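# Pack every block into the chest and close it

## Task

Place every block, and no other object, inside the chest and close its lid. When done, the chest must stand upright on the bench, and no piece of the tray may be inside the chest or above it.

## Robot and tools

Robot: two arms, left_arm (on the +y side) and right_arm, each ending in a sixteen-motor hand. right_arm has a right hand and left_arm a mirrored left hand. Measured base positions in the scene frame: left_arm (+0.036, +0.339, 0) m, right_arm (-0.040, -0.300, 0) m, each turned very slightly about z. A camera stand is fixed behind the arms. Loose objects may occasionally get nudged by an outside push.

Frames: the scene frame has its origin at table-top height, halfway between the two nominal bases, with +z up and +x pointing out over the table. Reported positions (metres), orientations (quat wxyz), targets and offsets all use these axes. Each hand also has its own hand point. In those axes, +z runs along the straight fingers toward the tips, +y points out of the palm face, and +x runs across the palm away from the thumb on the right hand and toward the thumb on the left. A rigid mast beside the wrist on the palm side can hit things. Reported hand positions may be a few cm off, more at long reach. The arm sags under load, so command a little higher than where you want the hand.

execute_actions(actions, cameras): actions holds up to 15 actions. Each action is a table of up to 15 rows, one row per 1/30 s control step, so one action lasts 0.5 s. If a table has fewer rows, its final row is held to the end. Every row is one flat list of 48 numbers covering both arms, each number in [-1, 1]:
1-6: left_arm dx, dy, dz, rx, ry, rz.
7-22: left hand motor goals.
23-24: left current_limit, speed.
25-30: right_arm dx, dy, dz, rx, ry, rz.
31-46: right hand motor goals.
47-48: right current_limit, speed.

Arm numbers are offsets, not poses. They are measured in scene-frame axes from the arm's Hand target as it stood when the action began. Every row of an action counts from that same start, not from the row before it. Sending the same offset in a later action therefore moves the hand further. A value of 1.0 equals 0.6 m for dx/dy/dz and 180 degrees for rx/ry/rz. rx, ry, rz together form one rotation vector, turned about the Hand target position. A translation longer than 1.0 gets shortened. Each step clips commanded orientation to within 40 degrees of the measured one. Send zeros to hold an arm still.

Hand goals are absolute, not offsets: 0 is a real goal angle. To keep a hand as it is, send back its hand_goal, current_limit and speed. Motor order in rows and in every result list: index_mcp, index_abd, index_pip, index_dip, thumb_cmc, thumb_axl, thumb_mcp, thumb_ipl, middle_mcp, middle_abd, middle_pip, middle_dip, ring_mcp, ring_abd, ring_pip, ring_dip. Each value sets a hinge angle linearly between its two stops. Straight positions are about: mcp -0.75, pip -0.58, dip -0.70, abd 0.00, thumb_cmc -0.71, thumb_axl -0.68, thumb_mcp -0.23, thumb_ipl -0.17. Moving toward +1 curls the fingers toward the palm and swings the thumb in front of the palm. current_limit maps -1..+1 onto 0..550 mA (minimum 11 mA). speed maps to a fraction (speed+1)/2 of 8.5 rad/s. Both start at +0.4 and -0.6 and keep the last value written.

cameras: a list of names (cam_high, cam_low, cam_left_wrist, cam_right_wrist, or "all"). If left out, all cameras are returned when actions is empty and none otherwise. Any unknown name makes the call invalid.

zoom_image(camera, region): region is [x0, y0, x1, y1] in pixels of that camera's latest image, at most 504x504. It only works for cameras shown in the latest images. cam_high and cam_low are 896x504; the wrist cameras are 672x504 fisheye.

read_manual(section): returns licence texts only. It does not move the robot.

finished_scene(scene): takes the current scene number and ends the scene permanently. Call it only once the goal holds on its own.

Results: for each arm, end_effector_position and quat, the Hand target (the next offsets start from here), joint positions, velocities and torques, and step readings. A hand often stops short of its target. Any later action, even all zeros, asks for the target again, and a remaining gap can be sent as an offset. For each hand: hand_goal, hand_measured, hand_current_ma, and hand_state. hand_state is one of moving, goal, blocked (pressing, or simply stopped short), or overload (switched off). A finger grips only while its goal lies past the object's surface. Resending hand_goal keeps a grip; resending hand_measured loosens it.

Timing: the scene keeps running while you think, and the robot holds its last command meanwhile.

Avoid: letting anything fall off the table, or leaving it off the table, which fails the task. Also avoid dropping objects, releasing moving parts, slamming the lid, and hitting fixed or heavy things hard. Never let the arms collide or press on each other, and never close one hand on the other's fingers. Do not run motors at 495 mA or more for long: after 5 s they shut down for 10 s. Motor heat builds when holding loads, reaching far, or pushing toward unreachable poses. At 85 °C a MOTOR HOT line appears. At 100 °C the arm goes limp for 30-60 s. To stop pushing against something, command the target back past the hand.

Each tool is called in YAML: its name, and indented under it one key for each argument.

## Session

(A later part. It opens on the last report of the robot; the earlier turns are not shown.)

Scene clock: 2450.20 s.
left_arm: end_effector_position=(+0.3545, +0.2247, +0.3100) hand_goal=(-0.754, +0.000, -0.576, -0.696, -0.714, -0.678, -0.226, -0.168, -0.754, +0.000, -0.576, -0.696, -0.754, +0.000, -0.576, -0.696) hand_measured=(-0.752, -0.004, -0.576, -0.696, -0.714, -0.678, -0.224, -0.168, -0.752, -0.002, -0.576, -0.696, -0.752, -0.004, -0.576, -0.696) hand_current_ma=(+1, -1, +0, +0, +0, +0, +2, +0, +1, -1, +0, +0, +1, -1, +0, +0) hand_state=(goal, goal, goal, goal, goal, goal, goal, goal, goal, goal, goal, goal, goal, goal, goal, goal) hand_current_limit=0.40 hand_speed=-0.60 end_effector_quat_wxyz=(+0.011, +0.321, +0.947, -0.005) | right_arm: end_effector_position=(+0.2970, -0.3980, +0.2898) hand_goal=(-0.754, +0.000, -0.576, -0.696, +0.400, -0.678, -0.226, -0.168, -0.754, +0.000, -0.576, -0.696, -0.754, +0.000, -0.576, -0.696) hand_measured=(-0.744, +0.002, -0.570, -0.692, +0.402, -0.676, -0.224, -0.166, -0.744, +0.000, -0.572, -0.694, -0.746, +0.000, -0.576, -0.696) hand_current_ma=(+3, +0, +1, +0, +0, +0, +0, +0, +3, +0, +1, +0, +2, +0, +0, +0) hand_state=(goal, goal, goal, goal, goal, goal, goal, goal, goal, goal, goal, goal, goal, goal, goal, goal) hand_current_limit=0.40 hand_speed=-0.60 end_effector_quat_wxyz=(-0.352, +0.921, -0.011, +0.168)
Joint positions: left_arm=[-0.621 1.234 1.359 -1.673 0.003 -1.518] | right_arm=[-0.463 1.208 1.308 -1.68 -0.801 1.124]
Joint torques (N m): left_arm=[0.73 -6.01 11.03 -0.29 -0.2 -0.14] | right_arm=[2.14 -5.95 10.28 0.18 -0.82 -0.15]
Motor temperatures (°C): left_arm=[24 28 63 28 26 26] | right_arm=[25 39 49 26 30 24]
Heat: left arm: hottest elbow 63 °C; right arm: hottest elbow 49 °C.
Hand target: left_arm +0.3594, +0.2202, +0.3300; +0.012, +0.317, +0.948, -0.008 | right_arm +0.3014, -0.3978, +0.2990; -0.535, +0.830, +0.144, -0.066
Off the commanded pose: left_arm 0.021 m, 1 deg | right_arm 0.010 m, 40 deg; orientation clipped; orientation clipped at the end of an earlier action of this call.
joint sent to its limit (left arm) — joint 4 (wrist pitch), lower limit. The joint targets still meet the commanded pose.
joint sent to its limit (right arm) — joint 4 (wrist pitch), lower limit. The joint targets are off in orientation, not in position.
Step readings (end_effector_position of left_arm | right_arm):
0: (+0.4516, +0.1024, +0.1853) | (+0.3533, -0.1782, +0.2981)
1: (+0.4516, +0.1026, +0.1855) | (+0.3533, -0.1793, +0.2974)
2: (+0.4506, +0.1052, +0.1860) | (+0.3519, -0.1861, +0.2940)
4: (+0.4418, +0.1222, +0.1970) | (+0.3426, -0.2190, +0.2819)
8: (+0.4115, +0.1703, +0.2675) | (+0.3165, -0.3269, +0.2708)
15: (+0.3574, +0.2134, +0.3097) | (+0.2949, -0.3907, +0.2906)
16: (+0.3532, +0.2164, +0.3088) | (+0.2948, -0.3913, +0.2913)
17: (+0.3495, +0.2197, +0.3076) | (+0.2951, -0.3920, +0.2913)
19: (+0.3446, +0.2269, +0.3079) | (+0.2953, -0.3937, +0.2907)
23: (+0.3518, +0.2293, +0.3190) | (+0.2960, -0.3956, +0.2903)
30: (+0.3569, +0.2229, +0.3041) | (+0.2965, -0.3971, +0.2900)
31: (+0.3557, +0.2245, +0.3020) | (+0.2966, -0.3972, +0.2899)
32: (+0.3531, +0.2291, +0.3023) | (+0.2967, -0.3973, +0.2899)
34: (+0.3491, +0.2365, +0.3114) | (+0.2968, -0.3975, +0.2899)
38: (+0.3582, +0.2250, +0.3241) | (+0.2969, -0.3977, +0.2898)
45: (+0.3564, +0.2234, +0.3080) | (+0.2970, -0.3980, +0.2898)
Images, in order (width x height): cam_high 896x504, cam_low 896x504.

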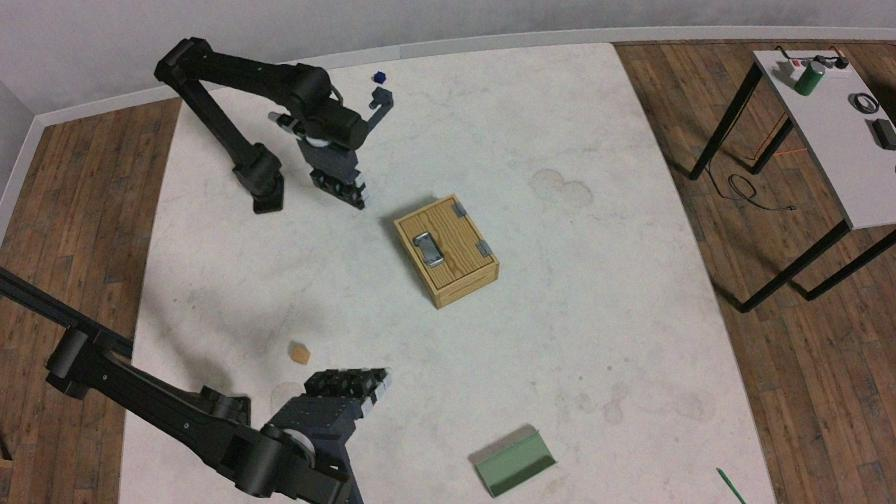

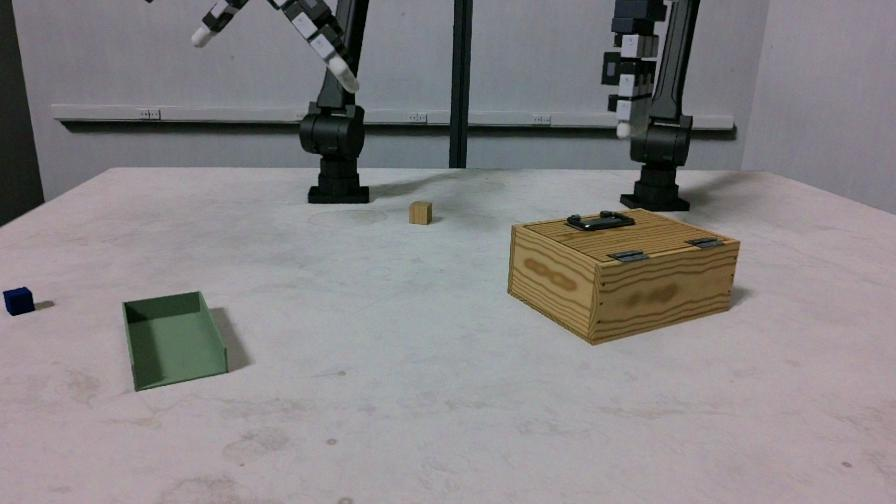

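execute_actions:
  actions:
    - [[0,0,0,0,0,-0.16,-0.754,0,-0.576,-0.696,-0.714,-0.678,-0.226,-0.168,-0.754,0,-0.576,-0.696,-0.754,0,-0.576,-0.696,0.4,-0.6,0,0,0,0,0,0,-0.754,0,-0.576,-0.696,0.4,-0.678,-0.226,-0.168,-0.754,0,-0.576,-0.696,-0.754,0,-0.576,-0.696,0.4,-0.6]]
    - [[0,0,0,0,0,-0.16,-0.754,0,-0.576,-0.696,-0.714,-0.678,-0.226,-0.168,-0.754,0,-0.576,-0.696,-0.754,0,-0.576,-0.696,0.4,-0.6,0,0,0,0,0,0,-0.754,0,-0.576,-0.696,0.4,-0.678,-0.226,-0.168,-0.754,0,-0.576,-0.696,-0.754,0,-0.576,-0.696,0.4,-0.6]]
    - [[0,0,0,0,0,-0.16,-0.754,0,-0.576,-0.696,-0.714,-0.678,-0.226,-0.168,-0.754,0,-0.576,-0.696,-0.754,0,-0.576,-0.696,0.4,-0.6,0,0,0,0,0,0,-0.754,0,-0.576,-0.696,0.4,-0.678,-0.226,-0.168,-0.754,0,-0.576,-0.696,-0.754,0,-0.576,-0.696,0.4,-0.6]]
    - [[0,0,0,0,0,-0.16,-0.754,0,-0.576,-0.696,-0.714,-0.678,-0.226,-0.168,-0.754,0,-0.576,-0.696,-0.754,0,-0.576,-0.696,0.4,-0.6,0,0,0,0,0,0,-0.754,0,-0.576,-0.696,0.4,-0.678,-0.226,-0.168,-0.754,0,-0.576,-0.696,-0.754,0,-0.576,-0.696,0.4,-0.6]]
    - [[0,0,0,0,0,-0.16,-0.754,0,-0.576,-0.696,-0.714,-0.678,-0.226,-0.168,-0.754,0,-0.576,-0.696,-0.754,0,-0.576,-0.696,0.4,-0.6,0,0,0,0,0,0,-0.754,0,-0.576,-0.696,0.4,-0.678,-0.226,-0.168,-0.754,0,-0.576,-0.696,-0.754,0,-0.576,-0.696,0.4,-0.6]]
    - [[0,0,0,0,0,-0.16,-0.754,0,-0.576,-0.696,-0.714,-0.678,-0.226,-0.168,-0.754,0,-0.576,-0.696,-0.754,0,-0.576,-0.696,0.4,-0.6,0,0,0,0,0,0,-0.754,0,-0.576,-0.696,0.4,-0.678,-0.226,-0.168,-0.754,0,-0.576,-0.696,-0.754,0,-0.576,-0.696,0.4,-0.6]]
    - [[0,0,0,0,0,-0.15,-0.754,0,-0.576,-0.696,-0.714,-0.678,-0.226,-0.168,-0.754,0,-0.576,-0.696,-0.754,0,-0.576,-0.696,0.4,-0.6,0,0,0,0,0,0,-0.754,0,-0.576,-0.696,0.4,-0.678,-0.226,-0.168,-0.754,0,-0.576,-0.696,-0.754,0,-0.576,-0.696,0.4,-0.6]]

Scene clock: 2477.97 s.
left_arm: end_effector_position=(+0.3488, +0.2231, +0.3180) hand_goal=(-0.754, +0.000, -0.576, -0.696, -0.714, -0.678, -0.226, -0.168, -0.754, +0.000, -0.576, -0.696, -0.754, +0.000, -0.576, -0.696) hand_measured=(-0.752, -0.002, -0.576, -0.696, -0.714, -0.678, -0.224, -0.168, -0.752, -0.002, -0.576, -0.696, -0.752, -0.002, -0.576, -0.696) hand_current_ma=(+1, -1, +0, +0, +0, +0, +2, +0, +1, -1, +0, +0, +1, -1, +0, +0) hand_state=(goal, goal, goal, goal, goal, goal, goal, goal, goal, goal, goal, goal, goal, goal, goal, goal) hand_current_limit=0.40 hand_speed=-0.60 end_effector_quat_wxyz=(-0.076, +0.939, -0.334, +0.021) | right_arm: end_effector_position=(+0.2970, -0.3981, +0.2898) hand_goal=(-0.754, +0.000, -0.576, -0.696, +0.400, -0.678, -0.226, -0.168, -0.754, +0.000, -0.576, -0.696, -0.754, +0.000, -0.576, -0.696) hand_measured=(-0.744, +0.002, -0.570, -0.692, +0.402, -0.676, -0.224, -0.166, -0.744, +0.000, -0.572, -0.694, -0.746, +0.000, -0.576, -0.696) hand_current_ma=(+3, +0, +1, +0, +0, +0, +0, +0, +3, +0, +1, +0, +2, +0, +0, +0) hand_state=(goal, goal, goal, goal, goal, goal, goal, goal, goal, goal, goal, goal, goal, goal, goal, goal) hand_current_limit=0.40 hand_speed=-0.60 end_effector_quat_wxyz=(-0.352, +0.921, -0.010, +0.168)
Joint positions: left_arm=[-0.196 1.223 1.4 -1.68 -0.144 2.085] | right_arm=[-0.463 1.208 1.308 -1.68 -0.8 1.123]
Joint torques (N m): left_arm=[0.44 -4.54 11.08 0.14 -0.2 0.1] | right_arm=[2.14 -5.95 10.28 0.18 -0.81 -0.15]
Motor temperatures (°C): left_arm=[24 29 63 28 26 26] | right_arm=[25 37 51 26 29 24]
Heat: left arm: hottest elbow 63 °C; right arm: hottest elbow 51 °C.
Hand target: left_arm +0.3595, +0.2202, +0.3299; -0.010, +0.880, -0.475, -0.011 | right_arm +0.3014, -0.3978, +0.2990; -0.535, +0.830, +0.144, -0.066
Off the commanded pose: left_arm 0.016 m, 19 deg | right_arm 0.010 m, 40 deg; orientation clipped; orientation clipped at the end of an earlier action of this call.
joint sent to its limit (left arm) — joint 4 (wrist pitch), lower limit; joint 6 (wrist roll), upper limit. The joint targets are off in orientation, not in position.
joint sent to its limit (right arm) — joint 4 (wrist pitch), lower limit. The joint targets are off in orientation, not in position.
Step readings (end_effector_position of left_arm | right_arm):
0: (+0.3545, +0.2247, +0.3100) | (+0.2970, -0.3980, +0.2898)
1: (+0.3547, +0.2247, +0.3100) | (+0.2970, -0.3980, +0.2898)
2: (+0.3565, +0.2243, +0.3108) | (+0.2970, -0.3980, +0.2898)
4: (+0.3605, +0.2225, +0.3139) | (+0.2970, -0.3981, +0.2898)
8: (+0.3581, +0.2211, +0.3231) | (+0.2970, -0.3981, +0.2898)
15: (+0.3570, +0.2180, +0.3364) | (+0.2970, -0.3981, +0.2898)
16: (+0.3577, +0.2174, +0.3358) | (+0.2970, -0.3981, +0.2898)
17: (+0.3589, +0.2164, +0.3337) | (+0.2970, -0.3981, +0.2898)
19: (+0.3586, +0.2167, +0.3267) | (+0.2970, -0.3981, +0.2898)
23: (+0.3547, +0.2200, +0.3203) | (+0.2970, -0.3981, +0.2898)
30: (+0.3582, +0.2219, +0.3327) | (+0.2970, -0.3981, +0.2898)
31: (+0.3592, +0.2215, +0.3328) | (+0.2970, -0.3981, +0.2898)
32: (+0.3603, +0.2207, +0.3319) | (+0.2970, -0.3981, +0.2898)
34: (+0.3606, +0.2206, +0.3278) | (+0.2970, -0.3981, +0.2898)
38: (+0.3591, +0.2258, +0.3246) | (+0.2970, -0.3981, +0.2898)
45: (+0.3608, +0.2252, +0.3293) | (+0.2970, -0.3981, +0.2898)
46: (+0.3608, +0.2244, +0.3293) | (+0.2970, -0.3981, +0.2898)
47: (+0.3610, +0.2236, +0.3295) | (+0.2970, -0.3981, +0.2898)
49: (+0.3617, +0.2239, +0.3297) | (+0.2970, -0.3981, +0.2898)
53: (+0.3621, +0.2306, +0.3293) | (+0.2970, -0.3981, +0.2898)
60: (+0.3566, +0.2273, +0.3271) | (+0.2970, -0.3981, +0.2898)
61: (+0.3562, +0.2263, +0.3260) | (+0.2970, -0.3981, +0.2898)
62: (+0.3552, +0.2257, +0.3241) | (+0.2970, -0.3981, +0.2898)
64: (+0.3537, +0.2263, +0.3192) | (+0.2970, -0.3981, +0.2898)
68: (+0.3565, +0.2307, +0.3114) | (+0.2970, -0.3981, +0.2898)
75: (+0.3546, +0.2239, +0.3097) | (+0.2970, -0.3981, +0.2898)
76: (+0.3537, +0.2231, +0.3103) | (+0.2970, -0.3981, +0.2898)
77: (+0.3519, +0.2228, +0.3111) | (+0.2970, -0.3981, +0.2898)
79: (+0.3518, +0.2230, +0.3143) | (+0.2970, -0.3981, +0.2898)
83: (+0.3587, +0.2227, +0.3192) | (+0.2970, -0.3981, +0.2898)
90: (+0.3535, +0.2215, +0.3113) | (+0.2970, -0.3981, +0.2898)
91: (+0.3525, +0.2219, +0.3112) | (+0.2970, -0.3981, +0.2898)
92: (+0.3518, +0.2242, +0.3107) | (+0.2970, -0.3981, +0.2898)
94: (+0.3524, +0.2291, +0.3112) | (+0.2970, -0.3981, +0.2898)
98: (+0.3532, +0.2250, +0.3182) | (+0.2970, -0.3981, +0.2898)
105: (+0.3493, +0.2220, +0.3185) | (+0.2970, -0.3981, +0.2898)

execute_actions:
  actions:
    - [[0,0,0,0.0686,-0.1045,0,-0.754,0,-0.576,-0.696,-0.714,-0.678,-0.226,-0.168,-0.754,0,-0.576,-0.696,-0.754,0,-0.576,-0.696,0.4,-0.6,0,0,0,0,0,0,-0.754,0,-0.576,-0.696,0.4,-0.678,-0.226,-0.168,-0.754,0,-0.576,-0.696,-0.754,0,-0.576,-0.696,0.4,-0.6]]
    - [[0,0,0,0.0686,-0.1045,0,-0.754,0,-0.576,-0.696,-0.714,-0.678,-0.226,-0.168,-0.754,0,-0.576,-0.696,-0.754,0,-0.576,-0.696,0.4,-0.6,0,0,0,0,0,0,-0.754,0,-0.576,-0.696,0.4,-0.678,-0.226,-0.168,-0.754,0,-0.576,-0.696,-0.754,0,-0.576,-0.696,0.4,-0.6]]
    - [[0,0,0,0.0686,-0.1045,0,-0.754,0,-0.576,-0.696,-0.714,-0.678,-0.226,-0.168,-0.754,0,-0.576,-0.696,-0.754,0,-0.576,-0.696,0.4,-0.6,0,0,0,0,0,0,-0.754,0,-0.576,-0.696,0.4,-0.678,-0.226,-0.168,-0.754,0,-0.576,-0.696,-0.754,0,-0.576,-0.696,0.4,-0.6]]
    - [[0,0,0,0.0686,-0.1045,0,-0.754,0,-0.576,-0.696,-0.714,-0.678,-0.226,-0.168,-0.754,0,-0.576,-0.696,-0.754,0,-0.576,-0.696,0.4,-0.6,0,0,0,0,0,0,-0.754,0,-0.576,-0.696,0.4,-0.678,-0.226,-0.168,-0.754,0,-0.576,-0.696,-0.754,0,-0.576,-0.696,0.4,-0.6]]
  cameras: ["cam_high"]

Scene clock: 2500.10 s.
left_arm: end_effector_position=(+0.3588, +0.2206, +0.3333) hand_goal=(-0.754, +0.000, -0.576, -0.696, -0.714, -0.678, -0.226, -0.168, -0.754, +0.000, -0.576, -0.696, -0.754, +0.000, -0.576, -0.696) hand_measured=(-0.740, -0.002, -0.574, -0.696, -0.706, -0.678, -0.224, -0.168, -0.742, -0.002, -0.574, -0.696, -0.740, -0.002, -0.574, -0.696) hand_current_ma=(+14, -1, +0, +0, +6, +0, +1, +0, +11, +0, +0, +0, +15, -1, +1, +0) hand_state=(goal, goal, goal, goal, goal, goal, goal, goal, goal, goal, goal, goal, goal, goal, goal, goal) hand_current_limit=0.40 hand_speed=-0.60 end_effector_quat_wxyz=(+0.634, -0.645, +0.302, -0.303) | right_arm: end_effector_position=(+0.2970, -0.3981, +0.2898) hand_goal=(-0.754, +0.000, -0.576, -0.696, +0.400, -0.678, -0.226, -0.168, -0.754, +0.000, -0.576, -0.696, -0.754, +0.000, -0.576, -0.696) hand_measured=(-0.744, +0.002, -0.570, -0.692, +0.402, -0.676, -0.224, -0.166, -0.744, +0.000, -0.572, -0.694, -0.746, +0.000, -0.576, -0.696) hand_current_ma=(+3, +0, +1, +0, +0, +0, +0, +0, +3, +0, +1, +0, +2, +0, +0, +0) hand_state=(goal, goal, goal, goal, goal, goal, goal, goal, goal, goal, goal, goal, goal, goal, goal, goal) hand_current_limit=0.40 hand_speed=-0.60 end_effector_quat_wxyz=(-0.352, +0.921, -0.010, +0.168)
Joint positions: left_arm=[-0.897 0.942 0.963 -1.068 -1.555 2.087] | right_arm=[-0.463 1.208 1.308 -1.68 -0.8 1.123]
Joint torques (N m): left_arm=[0.85 -2.73 7.42 1.33 -1.12 0] | right_arm=[2.14 -6.01 10.26 0.18 -0.81 -0.14]
Motor temperatures (°C): left_arm=[24 28 63 28 26 26] | right_arm=[25 37 52 26 29 24]
Heat: left arm: hottest elbow 63 °C; right arm: hottest elbow 52 °C.
Hand target: left_arm +0.3595, +0.2202, +0.3299; +0.629, -0.625, +0.326, -0.328 | right_arm +0.3014, -0.3978, +0.2990; -0.535, +0.830, +0.144, -0.066
Off the commanded pose: left_arm 0.004 m, 5 deg | right_arm 0.010 m, 40 deg.
joint sent to its limit (left arm) — joint 6 (wrist roll), upper limit. The joint targets are off in orientation, not in position.
joint sent to its limit (right arm) — joint 4 (wrist pitch), lower limit. The joint targets are off in orientation, not in position.
Step readings (end_effector_position of left_arm | right_arm):
0: (+0.3487, +0.2231, +0.3180) | (+0.2970, -0.3981, +0.2898)
1: (+0.3489, +0.2240, +0.3177) | (+0.2970, -0.3981, +0.2898)
2: (+0.3495, +0.2285, +0.3155) | (+0.2970, -0.3981, +0.2898)
4: (+0.3528, +0.2372, +0.3112) | (+0.2970, -0.3981, +0.2898)
8: (+0.3540, +0.2265, +0.3092) | (+0.2970, -0.3981, +0.2898)
15: (+0.3524, +0.2211, +0.3090) | (+0.2970, -0.3981, +0.2898)
16: (+0.3531, +0.2224, +0.3093) | (+0.2970, -0.3981, +0.2898)
17: (+0.3569, +0.2268, +0.3098) | (+0.2970, -0.3981, +0.2898)
19: (+0.3681, +0.2342, +0.3137) | (+0.2970, -0.3981, +0.2898)
23: (+0.3639, +0.2238, +0.3279) | (+0.2970, -0.3981, +0.2898)
30: (+0.3567, +0.2219, +0.3389) | (+0.2970, -0.3981, +0.2898)
31: (+0.3576, +0.2231, +0.3375) | (+0.2970, -0.3981, +0.2898)
32: (+0.3616, +0.2281, +0.3364) | (+0.2970, -0.3981, +0.2898)
34: (+0.3678, +0.2359, +0.3330) | (+0.2970, -0.3981, +0.2898)
38: (+0.3605, +0.2242, +0.3259) | (+0.2970, -0.3981, +0.2898)
45: (+0.3598, +0.2206, +0.3308) | (+0.2970, -0.3981, +0.2898)
46: (+0.3607, +0.2219, +0.3312) | (+0.2970, -0.3981, +0.2898)
47: (+0.3638, +0.2267, +0.3341) | (+0.2970, -0.3981, +0.2898)
49: (+0.3657, +0.2347, +0.3386) | (+0.2970, -0.3981, +0.2898)
53: (+0.3573, +0.2247, +0.3329) | (+0.2970, -0.3981, +0.2898)
60: (+0.3581, +0.2209, +0.3323) | (+0.2970, -0.3981, +0.2898)
Images, in order (width x height): cam_high 896x504.

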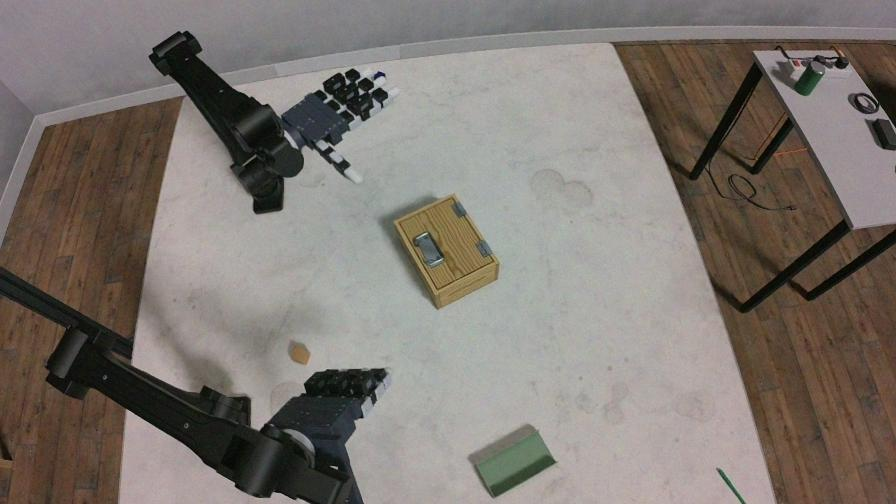

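execute_actions:
  actions:
    - [[0.145,-0.126,-0.03,0,0,-0.028,0.37,0,-0.576,-0.696,0.49,-0.678,-0.226,-0.168,-0.754,0,-0.576,-0.696,-0.754,0,-0.576,-0.696,0.4,-0.6,0,0,0,0,0,0,-0.754,0,-0.576,-0.696,0.4,-0.678,-0.226,-0.168,-0.754,0,-0.576,-0.696,-0.754,0,-0.576,-0.696,0.4,-0.6]]
    - [[0.145,-0.126,-0.07,0,0,0,0.37,0,-0.576,-0.696,0.49,-0.678,-0.226,-0.168,-0.754,0,-0.576,-0.696,-0.754,0,-0.576,-0.696,0.4,-0.6,0,0,0,0,0,0,-0.754,0,-0.576,-0.696,0.4,-0.678,-0.226,-0.168,-0.754,0,-0.576,-0.696,-0.754,0,-0.576,-0.696,0.4,-0.6]]
    - [[0,0,0,0,0,0,0.37,0,-0.576,-0.696,0.49,-0.678,-0.226,-0.168,-0.754,0,-0.576,-0.696,-0.754,0,-0.576,-0.696,0.4,-0.6,0,0,0,0,0,0,-0.754,0,-0.576,-0.696,0.4,-0.678,-0.226,-0.168,-0.754,0,-0.576,-0.696,-0.754,0,-0.576,-0.696,0.4,-0.6]]
  cameras: ["all"]

zoom_image:
  camera: "cam_low"
  region: [480, 120, 740, 260]

zoom_image:
  camera: "cam_high"
  region: [340, 160, 520, 300]

Scene clock: 2557.97 s.
left_arm: end_effector_position=(+0.5221, +0.0739, +0.2532) hand_goal=(+0.370, +0.000, -0.576, -0.696, +0.490, -0.678, -0.226, -0.168, -0.754, +0.000, -0.576, -0.696, -0.754, +0.000, -0.576, -0.696) hand_measured=(+0.370, -0.002, -0.574, -0.696, +0.488, -0.678, -0.224, -0.168, -0.742, -0.002, -0.574, -0.696, -0.740, -0.002, -0.574, -0.696) hand_current_ma=(+0, +0, +0, +0, -1, +0, +1, +0, +11, +0, +0, +0, +15, +0, +1, +0) hand_state=(goal, goal, goal, goal, goal, goal, goal, goal, goal, goal, goal, goal, goal, goal, goal, goal) hand_current_limit=0.40 hand_speed=-0.60 end_effector_quat_wxyz=(+0.626, -0.665, +0.302, -0.275) | right_arm: end_effector_position=(+0.2970, -0.3981, +0.2898) hand_goal=(-0.754, +0.000, -0.576, -0.696, +0.400, -0.678, -0.226, -0.168, -0.754, +0.000, -0.576, -0.696, -0.754, +0.000, -0.576, -0.696) hand_measured=(-0.744, +0.002, -0.570, -0.692, +0.402, -0.676, -0.224, -0.166, -0.744, +0.000, -0.572, -0.694, -0.746, +0.000, -0.576, -0.696) hand_current_ma=(+3, +0, +1, +0, +0, +0, +0, +0, +3, +0, +1, +0, +2, +0, +0, +0) hand_state=(goal, goal, goal, goal, goal, goal, goal, goal, goal, goal, goal, goal, goal, goal, goal, goal) hand_current_limit=0.40 hand_speed=-0.60 end_effector_quat_wxyz=(-0.352, +0.921, -0.010, +0.168)
Joint positions: left_arm=[-0.826 1.582 1.334 -0.816 -1.496 2.09] | right_arm=[-0.463 1.208 1.308 -1.68 -0.8 1.123]
Joint torques (N m): left_arm=[2.14 -11.11 11.34 0.46 -0.86 0.04] | right_arm=[2.14 -6.01 10.28 0.18 -0.81 -0.15]
Motor temperatures (°C): left_arm=[24 28 60 28 29 26] | right_arm=[25 36 53 26 29 24]
Heat: left arm: hottest elbow 60 °C; right arm: hottest elbow 53 °C.
Hand target: left_arm +0.5335, +0.0690, +0.2700; +0.614, -0.610, +0.353, -0.356 | right_arm +0.3014, -0.3978, +0.2990; -0.535, +0.830, +0.144, -0.066
Off the commanded pose: left_arm 0.021 m, 13 deg | right_arm 0.010 m, 40 deg.
joint sent to its limit (left arm) — joint 6 (wrist roll), upper limit. The joint targets are off in orientation, not in position.
joint sent to its limit (right arm) — joint 4 (wrist pitch), lower limit. The joint targets are off in orientation, not in position.
Step readings (end_effector_position of left_arm | right_arm):
0: (+0.3588, +0.2206, +0.3333) | (+0.2970, -0.3981, +0.2898)
1: (+0.3590, +0.2204, +0.3333) | (+0.2970, -0.3981, +0.2898)
2: (+0.3608, +0.2182, +0.3320) | (+0.2970, -0.3981, +0.2898)
4: (+0.3705, +0.2068, +0.3274) | (+0.2970, -0.3981, +0.2898)
8: (+0.4014, +0.1695, +0.3020) | (+0.2970, -0.3981, +0.2898)
15: (+0.4273, +0.1534, +0.2756) | (+0.2970, -0.3981, +0.2898)
16: (+0.4290, +0.1534, +0.2784) | (+0.2970, -0.3981, +0.2898)
17: (+0.4325, +0.1509, +0.2819) | (+0.2970, -0.3981, +0.2898)
19: (+0.4492, +0.1362, +0.2900) | (+0.2970, -0.3981, +0.2898)
23: (+0.4881, +0.0954, +0.2822) | (+0.2970, -0.3981, +0.2898)
30: (+0.5122, +0.0776, +0.2378) | (+0.2970, -0.3981, +0.2898)
31: (+0.5138, +0.0779, +0.2376) | (+0.2970, -0.3981, +0.2898)
32: (+0.5149, +0.0781, +0.2389) | (+0.2970, -0.3981, +0.2898)
34: (+0.5175, +0.0769, +0.2439) | (+0.2970, -0.3981, +0.2898)
38: (+0.5217, +0.0744, +0.2522) | (+0.2970, -0.3981, +0.2898)
45: (+0.5221, +0.0739, +0.2532) | (+0.2970, -0.3981, +0.2898)
camera_calibration:
cam_left_wrist: T_world_to_cam=[[-0.490496, 0.60519, 0.627024, 0.022593], [-0.217834, -0.781829, 0.584202, -0.023718], [0.843778, 0.149962, 0.515315, -0.46008], [0, 0, 0, 1]] pos_world=[0.39412, 0.0367778, 0.236776]
cam_right_wrist: T_world_to_cam=[[-0.690539, -0.33512, -0.640976, 0.295564], [-0.670997, -0.0340384, 0.740678, -0.0776054], [-0.270034, 0.94156, -0.20136, 0.632348], [0, 0, 0, 1]] pos_world=[0.322781, -0.498986, 0.37426]

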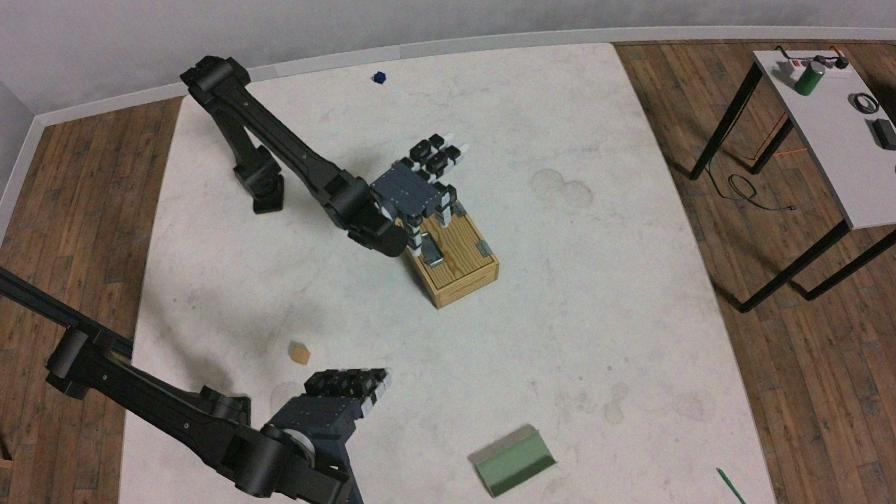

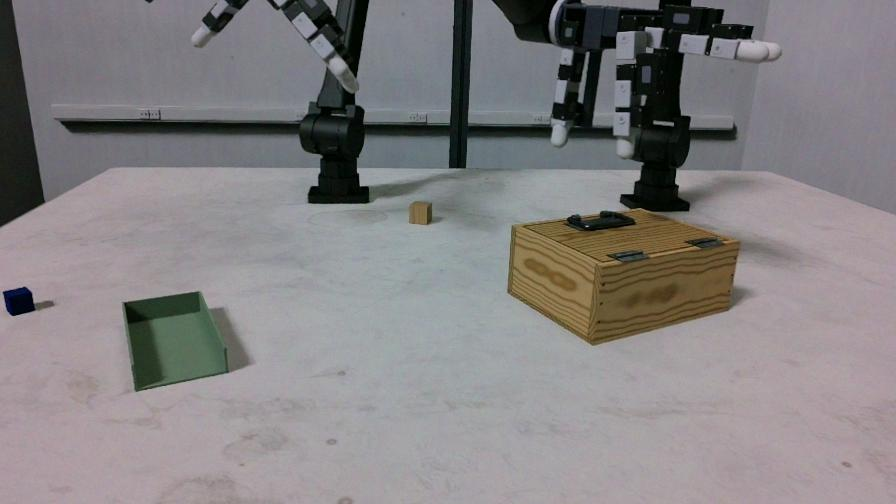

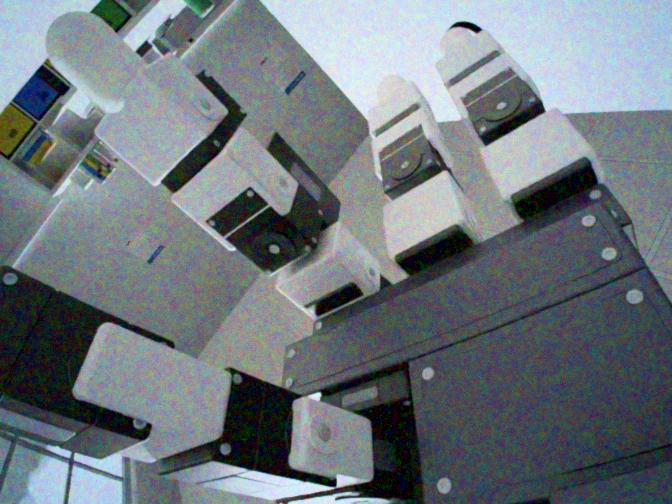

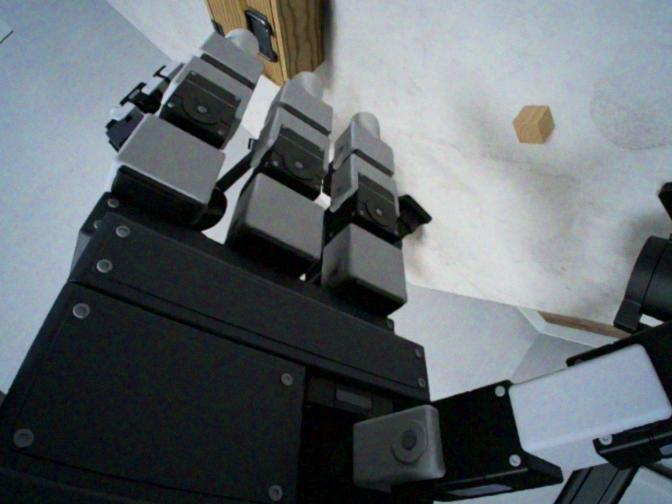

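Scaled by 1.938.

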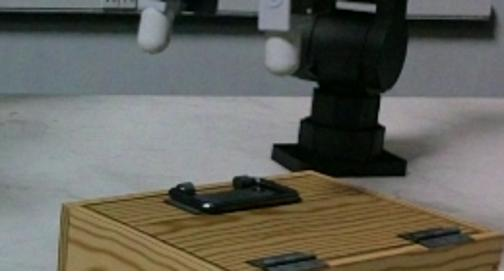

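Scaled by 2.800.

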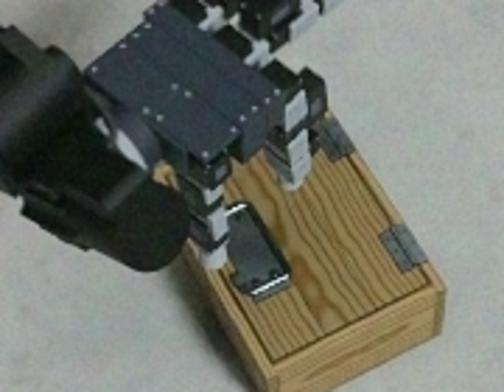

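execute_actions:
  actions:
    - [[0.014,-0.022,-0.08,0,0,0.06,0.37,0,-0.576,-0.696,0.671,-0.678,-0.226,-0.168,-0.754,0,-0.576,-0.696,-0.754,0,-0.576,-0.696,0.4,-0.6,0,0,0,0,0,0,-0.754,0,-0.576,-0.696,0.4,-0.678,-0.226,-0.168,-0.754,0,-0.576,-0.696,-0.754,0,-0.576,-0.696,0.4,-0.6]]
    - [[0,0,-0.02,0,0,0,0.37,0,-0.576,-0.696,0.671,-0.678,-0.226,-0.168,-0.754,0,-0.576,-0.696,-0.754,0,-0.576,-0.696,0.4,-0.6,0,0,0,0,0,0,-0.754,0,-0.576,-0.696,0.4,-0.678,-0.226,-0.168,-0.754,0,-0.576,-0.696,-0.754,0,-0.576,-0.696,0.4,-0.6]]
  cameras: ["cam_high","cam_low"]

zoom_image:
  camera: "cam_low"
  region: [530, 140, 690, 260]

zoom_image:
  camera: "cam_high"
  region: [380, 190, 500, 290]

Scene clock: 2628.97 s.
left_arm: end_effector_position=(+0.5424, +0.0610, +0.2276) hand_goal=(+0.370, +0.000, -0.576, -0.696, +0.670, -0.678, -0.226, -0.168, -0.754, +0.000, -0.576, -0.696, -0.754, +0.000, -0.576, -0.696) hand_measured=(+0.370, -0.002, -0.574, -0.696, +0.666, -0.678, -0.224, -0.168, -0.742, -0.002, -0.574, -0.696, -0.740, -0.002, -0.574, -0.696) hand_current_ma=(+0, +0, +0, +0, -2, +0, +1, +0, +11, +0, +0, +0, +15, +0, +1, +0) hand_state=(goal, goal, goal, goal, goal, goal, goal, goal, goal, goal, goal, goal, goal, goal, goal, goal) hand_current_limit=0.40 hand_speed=-0.60 end_effector_quat_wxyz=(+0.641, -0.658, +0.271, -0.288) | right_arm: end_effector_position=(+0.2970, -0.3981, +0.2898) hand_goal=(-0.754, +0.000, -0.576, -0.696, +0.400, -0.678, -0.226, -0.168, -0.754, +0.000, -0.576, -0.696, -0.754, +0.000, -0.576, -0.696) hand_measured=(-0.744, +0.002, -0.570, -0.692, +0.402, -0.676, -0.224, -0.166, -0.744, +0.000, -0.572, -0.694, -0.746, +0.000, -0.576, -0.696) hand_current_ma=(+3, +0, +1, +0, +0, +0, +0, +0, +3, +0, +1, +0, +2, +0, +0, +0) hand_state=(goal, goal, goal, goal, goal, goal, goal, goal, goal, goal, goal, goal, goal, goal, goal, goal) hand_current_limit=0.40 hand_speed=-0.60 end_effector_quat_wxyz=(-0.352, +0.921, -0.010, +0.168)
Joint positions: left_arm=[-0.826 1.664 1.334 -0.691 -1.557 2.09] | right_arm=[-0.463 1.208 1.308 -1.68 -0.8 1.123]
Joint torques (N m): left_arm=[0.5 -10.75 7.05 1.26 -1.03 0.04] | right_arm=[2.14 -5.95 10.28 0.18 -0.81 -0.15]
Motor temperatures (°C): left_arm=[24 32 68 28 29 26] | right_arm=[25 36 54 26 28 24]
Heat: left arm: hottest elbow 68 °C; right arm: hottest elbow 54 °C.
Hand target: left_arm +0.5419, +0.0558, +0.2099; +0.645, -0.640, +0.294, -0.296 | right_arm +0.3014, -0.3978, +0.2990; -0.535, +0.830, +0.144, -0.066
Off the commanded pose: left_arm 0.018 m, 3 deg | right_arm 0.010 m, 40 deg.
joint sent to its limit (left arm) — joint 6 (wrist roll), upper limit. The joint targets are off in orientation, not in position.
joint sent to its limit (right arm) — joint 4 (wrist pitch), lower limit. The joint targets are off in orientation, not in position.
Step readings (end_effector_position of left_arm | right_arm):
0: (+0.5221, +0.0739, +0.2532) | (+0.2970, -0.3981, +0.2898)
1: (+0.5221, +0.0740, +0.2533) | (+0.2970, -0.3981, +0.2898)
2: (+0.5225, +0.0746, +0.2542) | (+0.2970, -0.3981, +0.2898)
4: (+0.5260, +0.0747, +0.2559) | (+0.2970, -0.3981, +0.2898)
8: (+0.5330, +0.0700, +0.2444) | (+0.2970, -0.3981, +0.2898)
15: (+0.5387, +0.0644, +0.2252) | (+0.2970, -0.3981, +0.2898)
16: (+0.5389, +0.0643, +0.2252) | (+0.2970, -0.3981, +0.2898)
17: (+0.5392, +0.0641, +0.2255) | (+0.2970, -0.3981, +0.2898)
19: (+0.5400, +0.0634, +0.2261) | (+0.2970, -0.3981, +0.2898)
23: (+0.5411, +0.0623, +0.2268) | (+0.2970, -0.3981, +0.2898)
30: (+0.5421, +0.0612, +0.2274) | (+0.2970, -0.3981, +0.2898)
Images, in order (width x height): cam_high 896x504, cam_low 896x504.

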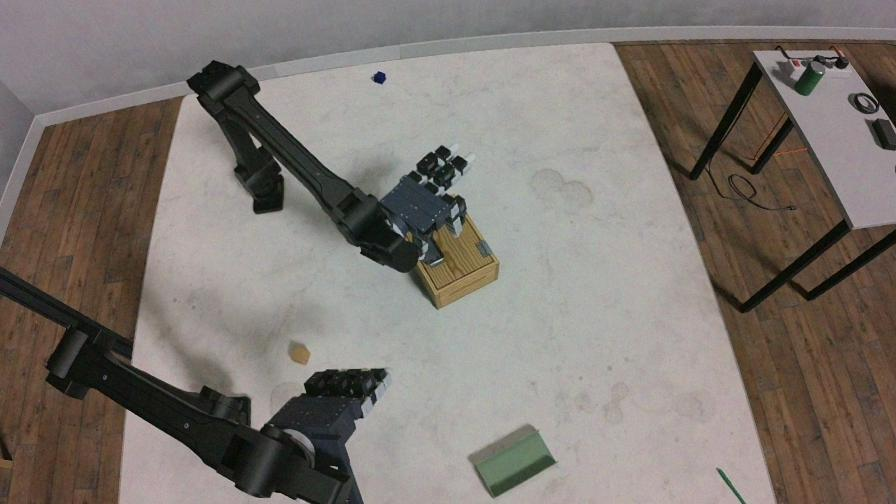

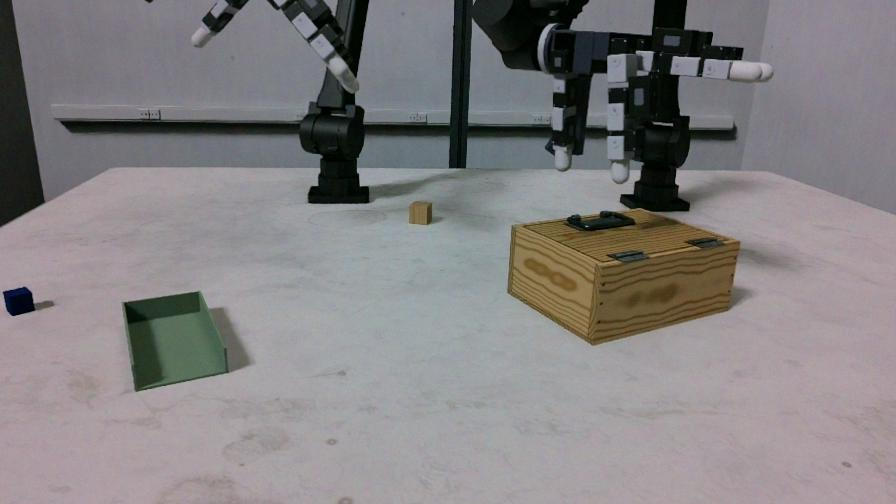

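Scaled by 3.150.

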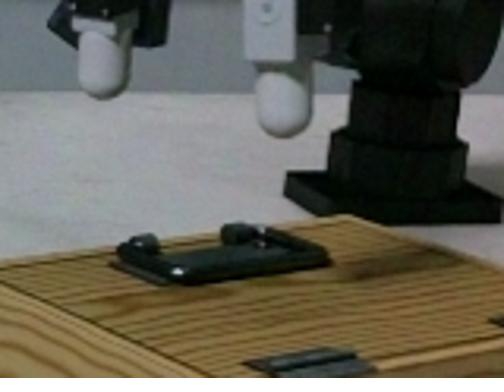

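Scaled by 4.200.

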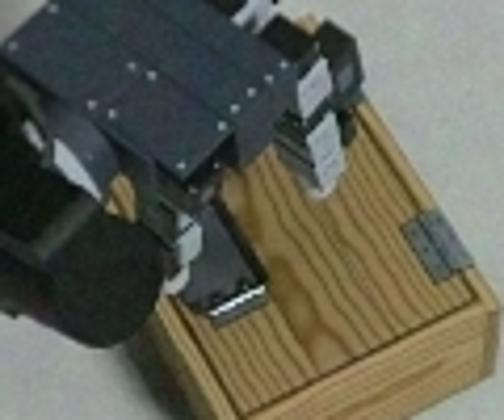

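execute_actions:
  actions:
    - [[-0.026,0.009,-0.04,0,0,0,0.37,0,-0.576,-0.696,0.671,-0.678,-0.226,-0.168,-0.754,0,-0.576,-0.696,-0.754,0,-0.576,-0.696,0.4,-0.6,0,0,0,0,0,0,-0.754,0,-0.576,-0.696,0.4,-0.678,-0.226,-0.168,-0.754,0,-0.576,-0.696,-0.754,0,-0.576,-0.696,0.4,-0.6]]
  cameras: ["cam_high","cam_low"]

zoom_image:
  camera: "cam_low"
  region: [530, 160, 690, 260]

zoom_image:
  camera: "cam_high"
  region: [390, 200, 480, 280]

Scene clock: 2668.73 s.
left_arm: end_effector_position=(+0.5266, +0.0666, +0.1967) hand_goal=(+0.370, +0.000, -0.576, -0.696, +0.670, -0.678, -0.226, -0.168, -0.754, +0.000, -0.576, -0.696, -0.754, +0.000, -0.576, -0.696) hand_measured=(+0.370, -0.002, -0.574, -0.696, +0.666, -0.678, -0.224, -0.168, -0.742, -0.002, -0.574, -0.696, -0.740, -0.002, -0.574, -0.696) hand_current_ma=(+0, +0, +0, +0, -2, +0, +1, +0, +11, +0, +0, +0, +15, +0, +1, +0) hand_state=(goal, goal, goal, goal, goal, goal, goal, goal, goal, goal, goal, goal, goal, goal, goal, goal) hand_current_limit=0.40 hand_speed=-0.60 end_effector_quat_wxyz=(+0.646, -0.650, +0.284, -0.282) | right_arm: end_effector_position=(+0.2970, -0.3981, +0.2898) hand_goal=(-0.754, +0.000, -0.576, -0.696, +0.400, -0.678, -0.226, -0.168, -0.754, +0.000, -0.576, -0.696, -0.754, +0.000, -0.576, -0.696) hand_measured=(-0.744, +0.002, -0.570, -0.692, +0.402, -0.676, -0.224, -0.166, -0.744, +0.000, -0.572, -0.694, -0.746, +0.000, -0.576, -0.696) hand_current_ma=(+3, +0, +1, +0, +0, +0, +0, +0, +3, +0, +1, +0, +2, +0, +0, +0) hand_state=(goal, goal, goal, goal, goal, goal, goal, goal, goal, goal, goal, goal, goal, goal, goal, goal) hand_current_limit=0.40 hand_speed=-0.60 end_effector_quat_wxyz=(-0.352, +0.921, -0.010, +0.168)
Joint positions: left_arm=[-0.841 1.664 1.251 -0.654 -1.563 2.073] | right_arm=[-0.463 1.208 1.308 -1.68 -0.8 1.123]
Joint torques (N m): left_arm=[0.32 -10.99 6.87 1.2 -1.09 -0.12] | right_arm=[2.08 -5.95 10.26 0.2 -0.81 -0.15]
Motor temperatures (°C): left_arm=[24 33 61 28 30 26] | right_arm=[25 36 54 26 28 24]
Heat: left arm: hottest elbow 61 °C; right arm: hottest elbow 54 °C.
Hand target: left_arm +0.5263, +0.0613, +0.1859; +0.645, -0.640, +0.294, -0.296 | right_arm +0.3014, -0.3978, +0.2990; -0.535, +0.830, +0.144, -0.066
Off the commanded pose: left_arm 0.012 m, 2 deg | right_arm 0.010 m, 40 deg.
joint sent to its limit (right arm) — joint 4 (wrist pitch), lower limit. The joint targets are off in orientation, not in position.
Step readings (end_effector_position of left_arm | right_arm):
0: (+0.5424, +0.0610, +0.2276) | (+0.2970, -0.3981, +0.2898)
1: (+0.5423, +0.0611, +0.2273) | (+0.2970, -0.3981, +0.2898)
2: (+0.5416, +0.0615, +0.2258) | (+0.2970, -0.3981, +0.2898)
4: (+0.5381, +0.0629, +0.2190) | (+0.2970, -0.3981, +0.2898)
8: (+0.5281, +0.0696, +0.1996) | (+0.2970, -0.3981, +0.2898)
15: (+0.5264, +0.0680, +0.1964) | (+0.2970, -0.3981, +0.2898)
Images, in order (width x height): cam_high 896x504, cam_low 896x504.

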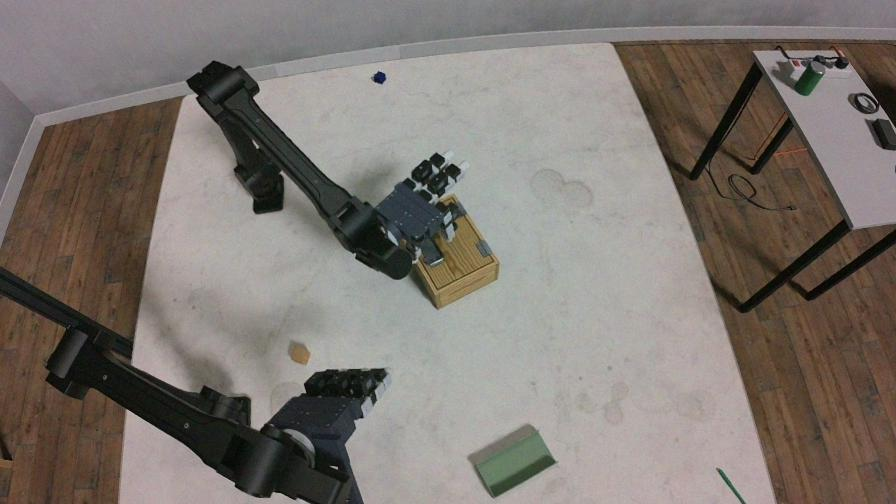

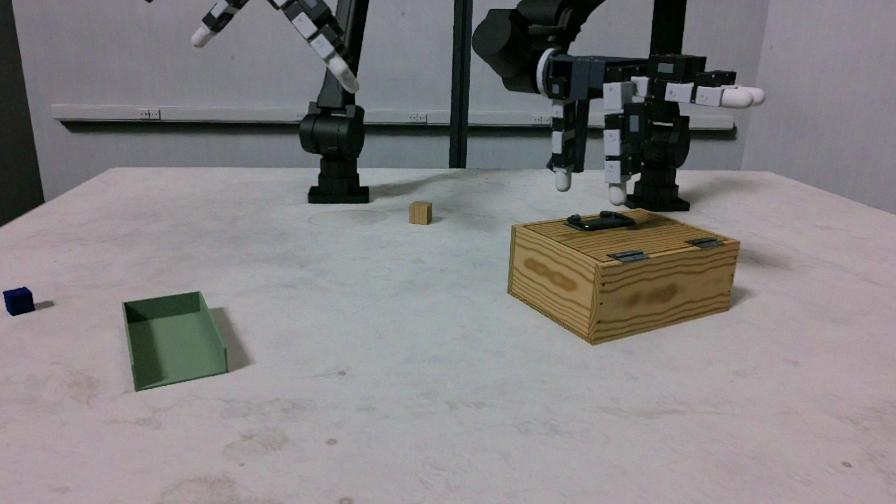

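Scaled by 3.150.

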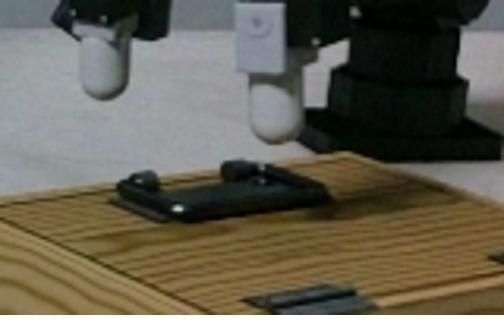

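Scaled by 5.600.

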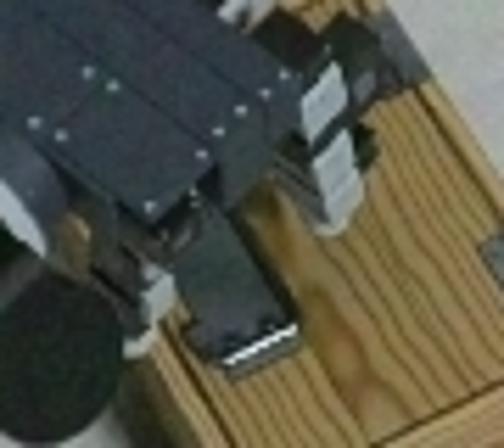

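execute_actions:
  actions:
    - [[-0.006,0.004,-0.03,0,0,0,0.37,0,-0.576,-0.696,0.671,-0.678,-0.226,-0.168,-0.754,0,-0.576,-0.696,-0.754,0,-0.576,-0.696,0.4,-0.6,0,0,0,0,0,0,-0.754,0,-0.576,-0.696,0.4,-0.678,-0.226,-0.168,-0.754,0,-0.576,-0.696,-0.754,0,-0.576,-0.696,0.4,-0.6]]
  cameras: ["cam_high","cam_low"]

zoom_image:
  camera: "cam_low"
  region: [530, 170, 670, 260]

zoom_image:
  camera: "cam_high"
  region: [390, 210, 470, 280]

Scene clock: 2713.43 s.
left_arm: end_effector_position=(+0.5237, +0.0693, +0.1842) hand_goal=(+0.370, +0.000, -0.576, -0.696, +0.670, -0.678, -0.226, -0.168, -0.754, +0.000, -0.576, -0.696, -0.754, +0.000, -0.576, -0.696) hand_measured=(+0.370, -0.002, -0.574, -0.696, +0.666, -0.678, -0.224, -0.168, -0.742, -0.002, -0.574, -0.696, -0.740, -0.002, -0.574, -0.696) hand_current_ma=(+0, +0, +0, +0, -2, +0, +1, +0, +11, +0, +0, +0, +15, +0, +1, +0) hand_state=(goal, goal, goal, goal, goal, goal, goal, goal, goal, goal, goal, goal, goal, goal, goal, goal) hand_current_limit=0.40 hand_speed=-0.60 end_effector_quat_wxyz=(+0.644, -0.652, +0.280, -0.286) | right_arm: end_effector_position=(+0.2970, -0.3981, +0.2898) hand_goal=(-0.754, +0.000, -0.576, -0.696, +0.400, -0.678, -0.226, -0.168, -0.754, +0.000, -0.576, -0.696, -0.754, +0.000, -0.576, -0.696) hand_measured=(-0.744, +0.002, -0.570, -0.692, +0.402, -0.676, -0.224, -0.166, -0.744, +0.000, -0.572, -0.694, -0.746, +0.000, -0.576, -0.696) hand_current_ma=(+3, +0, +1, +0, +0, +0, +0, +0, +3, +0, +1, +0, +2, +0, +0, +0) hand_state=(goal, goal, goal, goal, goal, goal, goal, goal, goal, goal, goal, goal, goal, goal, goal, goal) hand_current_limit=0.40 hand_speed=-0.60 end_effector_quat_wxyz=(-0.352, +0.921, -0.010, +0.168)
Joint positions: left_arm=[-0.842 1.667 1.218 -0.621 -1.564 2.059] | right_arm=[-0.463 1.208 1.308 -1.68 -0.8 1.123]
Joint torques (N m): left_arm=[0.26 -10.29 6.63 1.26 -1.07 -0.13] | right_arm=[2.2 -6.01 10.28 0.18 -0.82 -0.15]
Motor temperatures (°C): left_arm=[24 33 58 28 31 26] | right_arm=[25 36 54 26 28 24]
Heat: left arm: hottest elbow 58 °C; right arm: hottest elbow 54 °C.
Hand target: left_arm +0.5227, +0.0636, +0.1680; +0.645, -0.640, +0.294, -0.296 | right_arm +0.3014, -0.3978, +0.2990; -0.535, +0.830, +0.144, -0.066
Off the commanded pose: left_arm 0.017 m, 2 deg | right_arm 0.010 m, 40 deg.
joint sent to its limit (right arm) — joint 4 (wrist pitch), lower limit. The joint targets are off in orientation, not in position.
Step readings (end_effector_position of left_arm | right_arm):
0: (+0.5267, +0.0666, +0.1968) | (+0.2970, -0.3981, +0.2898)
1: (+0.5267, +0.0666, +0.1968) | (+0.2970, -0.3981, +0.2898)
2: (+0.5267, +0.0666, +0.1963) | (+0.2970, -0.3981, +0.2898)
4: (+0.5262, +0.0673, +0.1940) | (+0.2970, -0.3981, +0.2898)
8: (+0.5230, +0.0704, +0.1863) | (+0.2970, -0.3981, +0.2898)
15: (+0.5232, +0.0698, +0.1839) | (+0.2970, -0.3981, +0.2898)
Images, in order (width x height): cam_high 896x504, cam_low 896x504.

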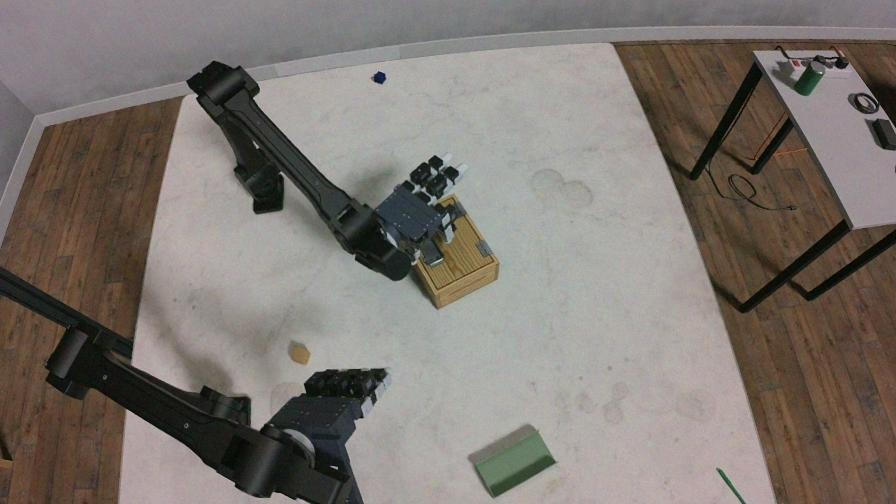

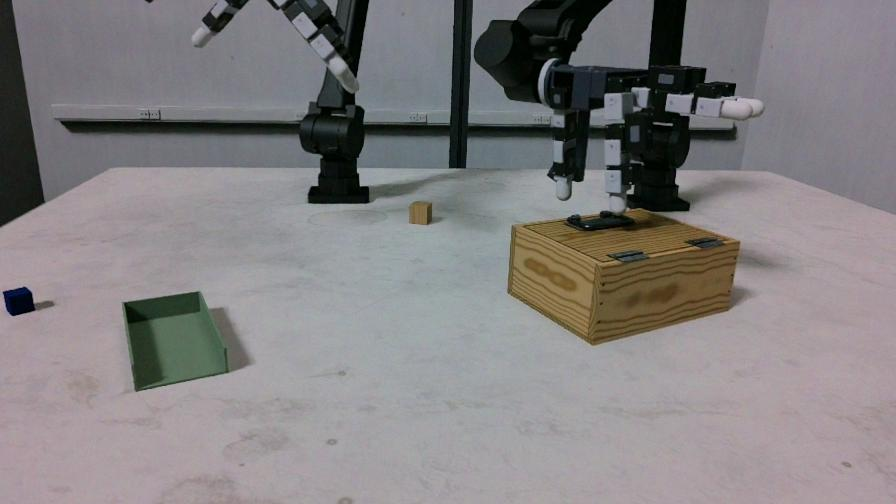

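Scaled by 3.600.

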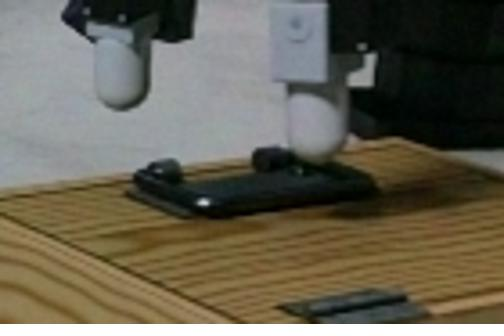

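Scaled by 6.300.

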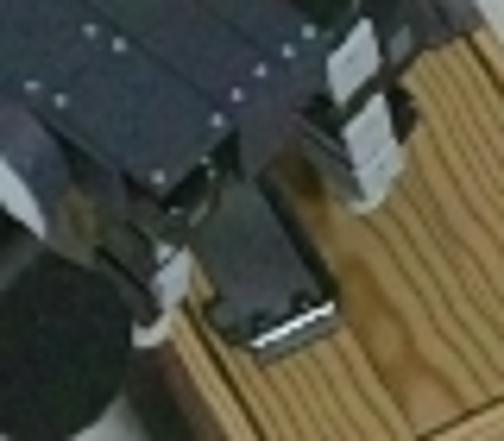

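execute_actions:
  actions:
    - [[0,0,-0.015,0,0,0,0.37,0,-0.576,-0.696,0.671,-0.678,-0.226,-0.168,-0.754,0,-0.576,-0.696,-0.754,0,-0.576,-0.696,0.4,-0.6,0,0,0,0,0,0,-0.754,0,-0.576,-0.696,0.4,-0.678,-0.226,-0.168,-0.754,0,-0.576,-0.696,-0.754,0,-0.576,-0.696,0.4,-0.6]]

Scene clock: 2736.63 s.
left_arm: end_effector_position=(+0.5238, +0.0692, +0.1751) hand_goal=(+0.370, +0.000, -0.576, -0.696, +0.670, -0.678, -0.226, -0.168, -0.754, +0.000, -0.576, -0.696, -0.754, +0.000, -0.576, -0.696) hand_measured=(+0.370, -0.002, -0.574, -0.696, +0.666, -0.678, -0.224, -0.168, -0.742, -0.002, -0.574, -0.696, -0.740, -0.002, -0.574, -0.696) hand_current_ma=(+0, +0, +0, +0, -2, +0, +1, +0, +11, +0, +0, +0, +15, +0, +1, +0) hand_state=(goal, goal, goal, goal, goal, goal, goal, goal, goal, goal, goal, goal, goal, goal, goal, goal) hand_current_limit=0.40 hand_speed=-0.60 end_effector_quat_wxyz=(+0.644, -0.652, +0.280, -0.287) | right_arm: end_effector_position=(+0.2970, -0.3981, +0.2898) hand_goal=(-0.754, +0.000, -0.576, -0.696, +0.400, -0.678, -0.226, -0.168, -0.754, +0.000, -0.576, -0.696, -0.754, +0.000, -0.576, -0.696) hand_measured=(-0.744, +0.002, -0.570, -0.692, +0.402, -0.676, -0.224, -0.166, -0.744, +0.000, -0.572, -0.694, -0.746, +0.000, -0.576, -0.696) hand_current_ma=(+3, +0, +1, +0, +0, +0, +0, +0, +3, +0, +1, +0, +2, +0, +0, +0) hand_state=(goal, goal, goal, goal, goal, goal, goal, goal, goal, goal, goal, goal, goal, goal, goal, goal) hand_current_limit=0.40 hand_speed=-0.60 end_effector_quat_wxyz=(-0.352, +0.921, -0.010, +0.168)
Joint positions: left_arm=[-0.842 1.678 1.205 -0.598 -1.564 2.057] | right_arm=[-0.463 1.208 1.308 -1.68 -0.8 1.123]
Joint torques (N m): left_arm=[0.15 -10.34 6.68 1.24 -1.08 -0.11] | right_arm=[2.14 -5.95 10.28 0.2 -0.81 -0.15]
Motor temperatures (°C): left_arm=[24 32 57 27 31 26] | right_arm=[25 35 54 26 28 24]
Heat: left arm: hottest elbow 57 °C; right arm: hottest elbow 54 °C.
Hand target: left_arm +0.5227, +0.0636, +0.1588; +0.645, -0.640, +0.294, -0.296 | right_arm +0.3014, -0.3978, +0.2990; -0.535, +0.830, +0.144, -0.066
Off the commanded pose: left_arm 0.017 m, 2 deg | right_arm 0.010 m, 40 deg.
joint sent to its limit (right arm) — joint 4 (wrist pitch), lower limit. The joint targets are off in orientation, not in position.
Step readings (end_effector_position of left_arm | right_arm):
0: (+0.5237, +0.0693, +0.1842) | (+0.2970, -0.3981, +0.2898)
1: (+0.5237, +0.0693, +0.1842) | (+0.2970, -0.3981, +0.2898)
2: (+0.5237, +0.0693, +0.1840) | (+0.2970, -0.3981, +0.2898)
4: (+0.5237, +0.0693, +0.1834) | (+0.2970, -0.3981, +0.2898)
8: (+0.5233, +0.0697, +0.1793) | (+0.2970, -0.3981, +0.2898)
15: (+0.5235, +0.0696, +0.1749) | (+0.2970, -0.3981, +0.2898)


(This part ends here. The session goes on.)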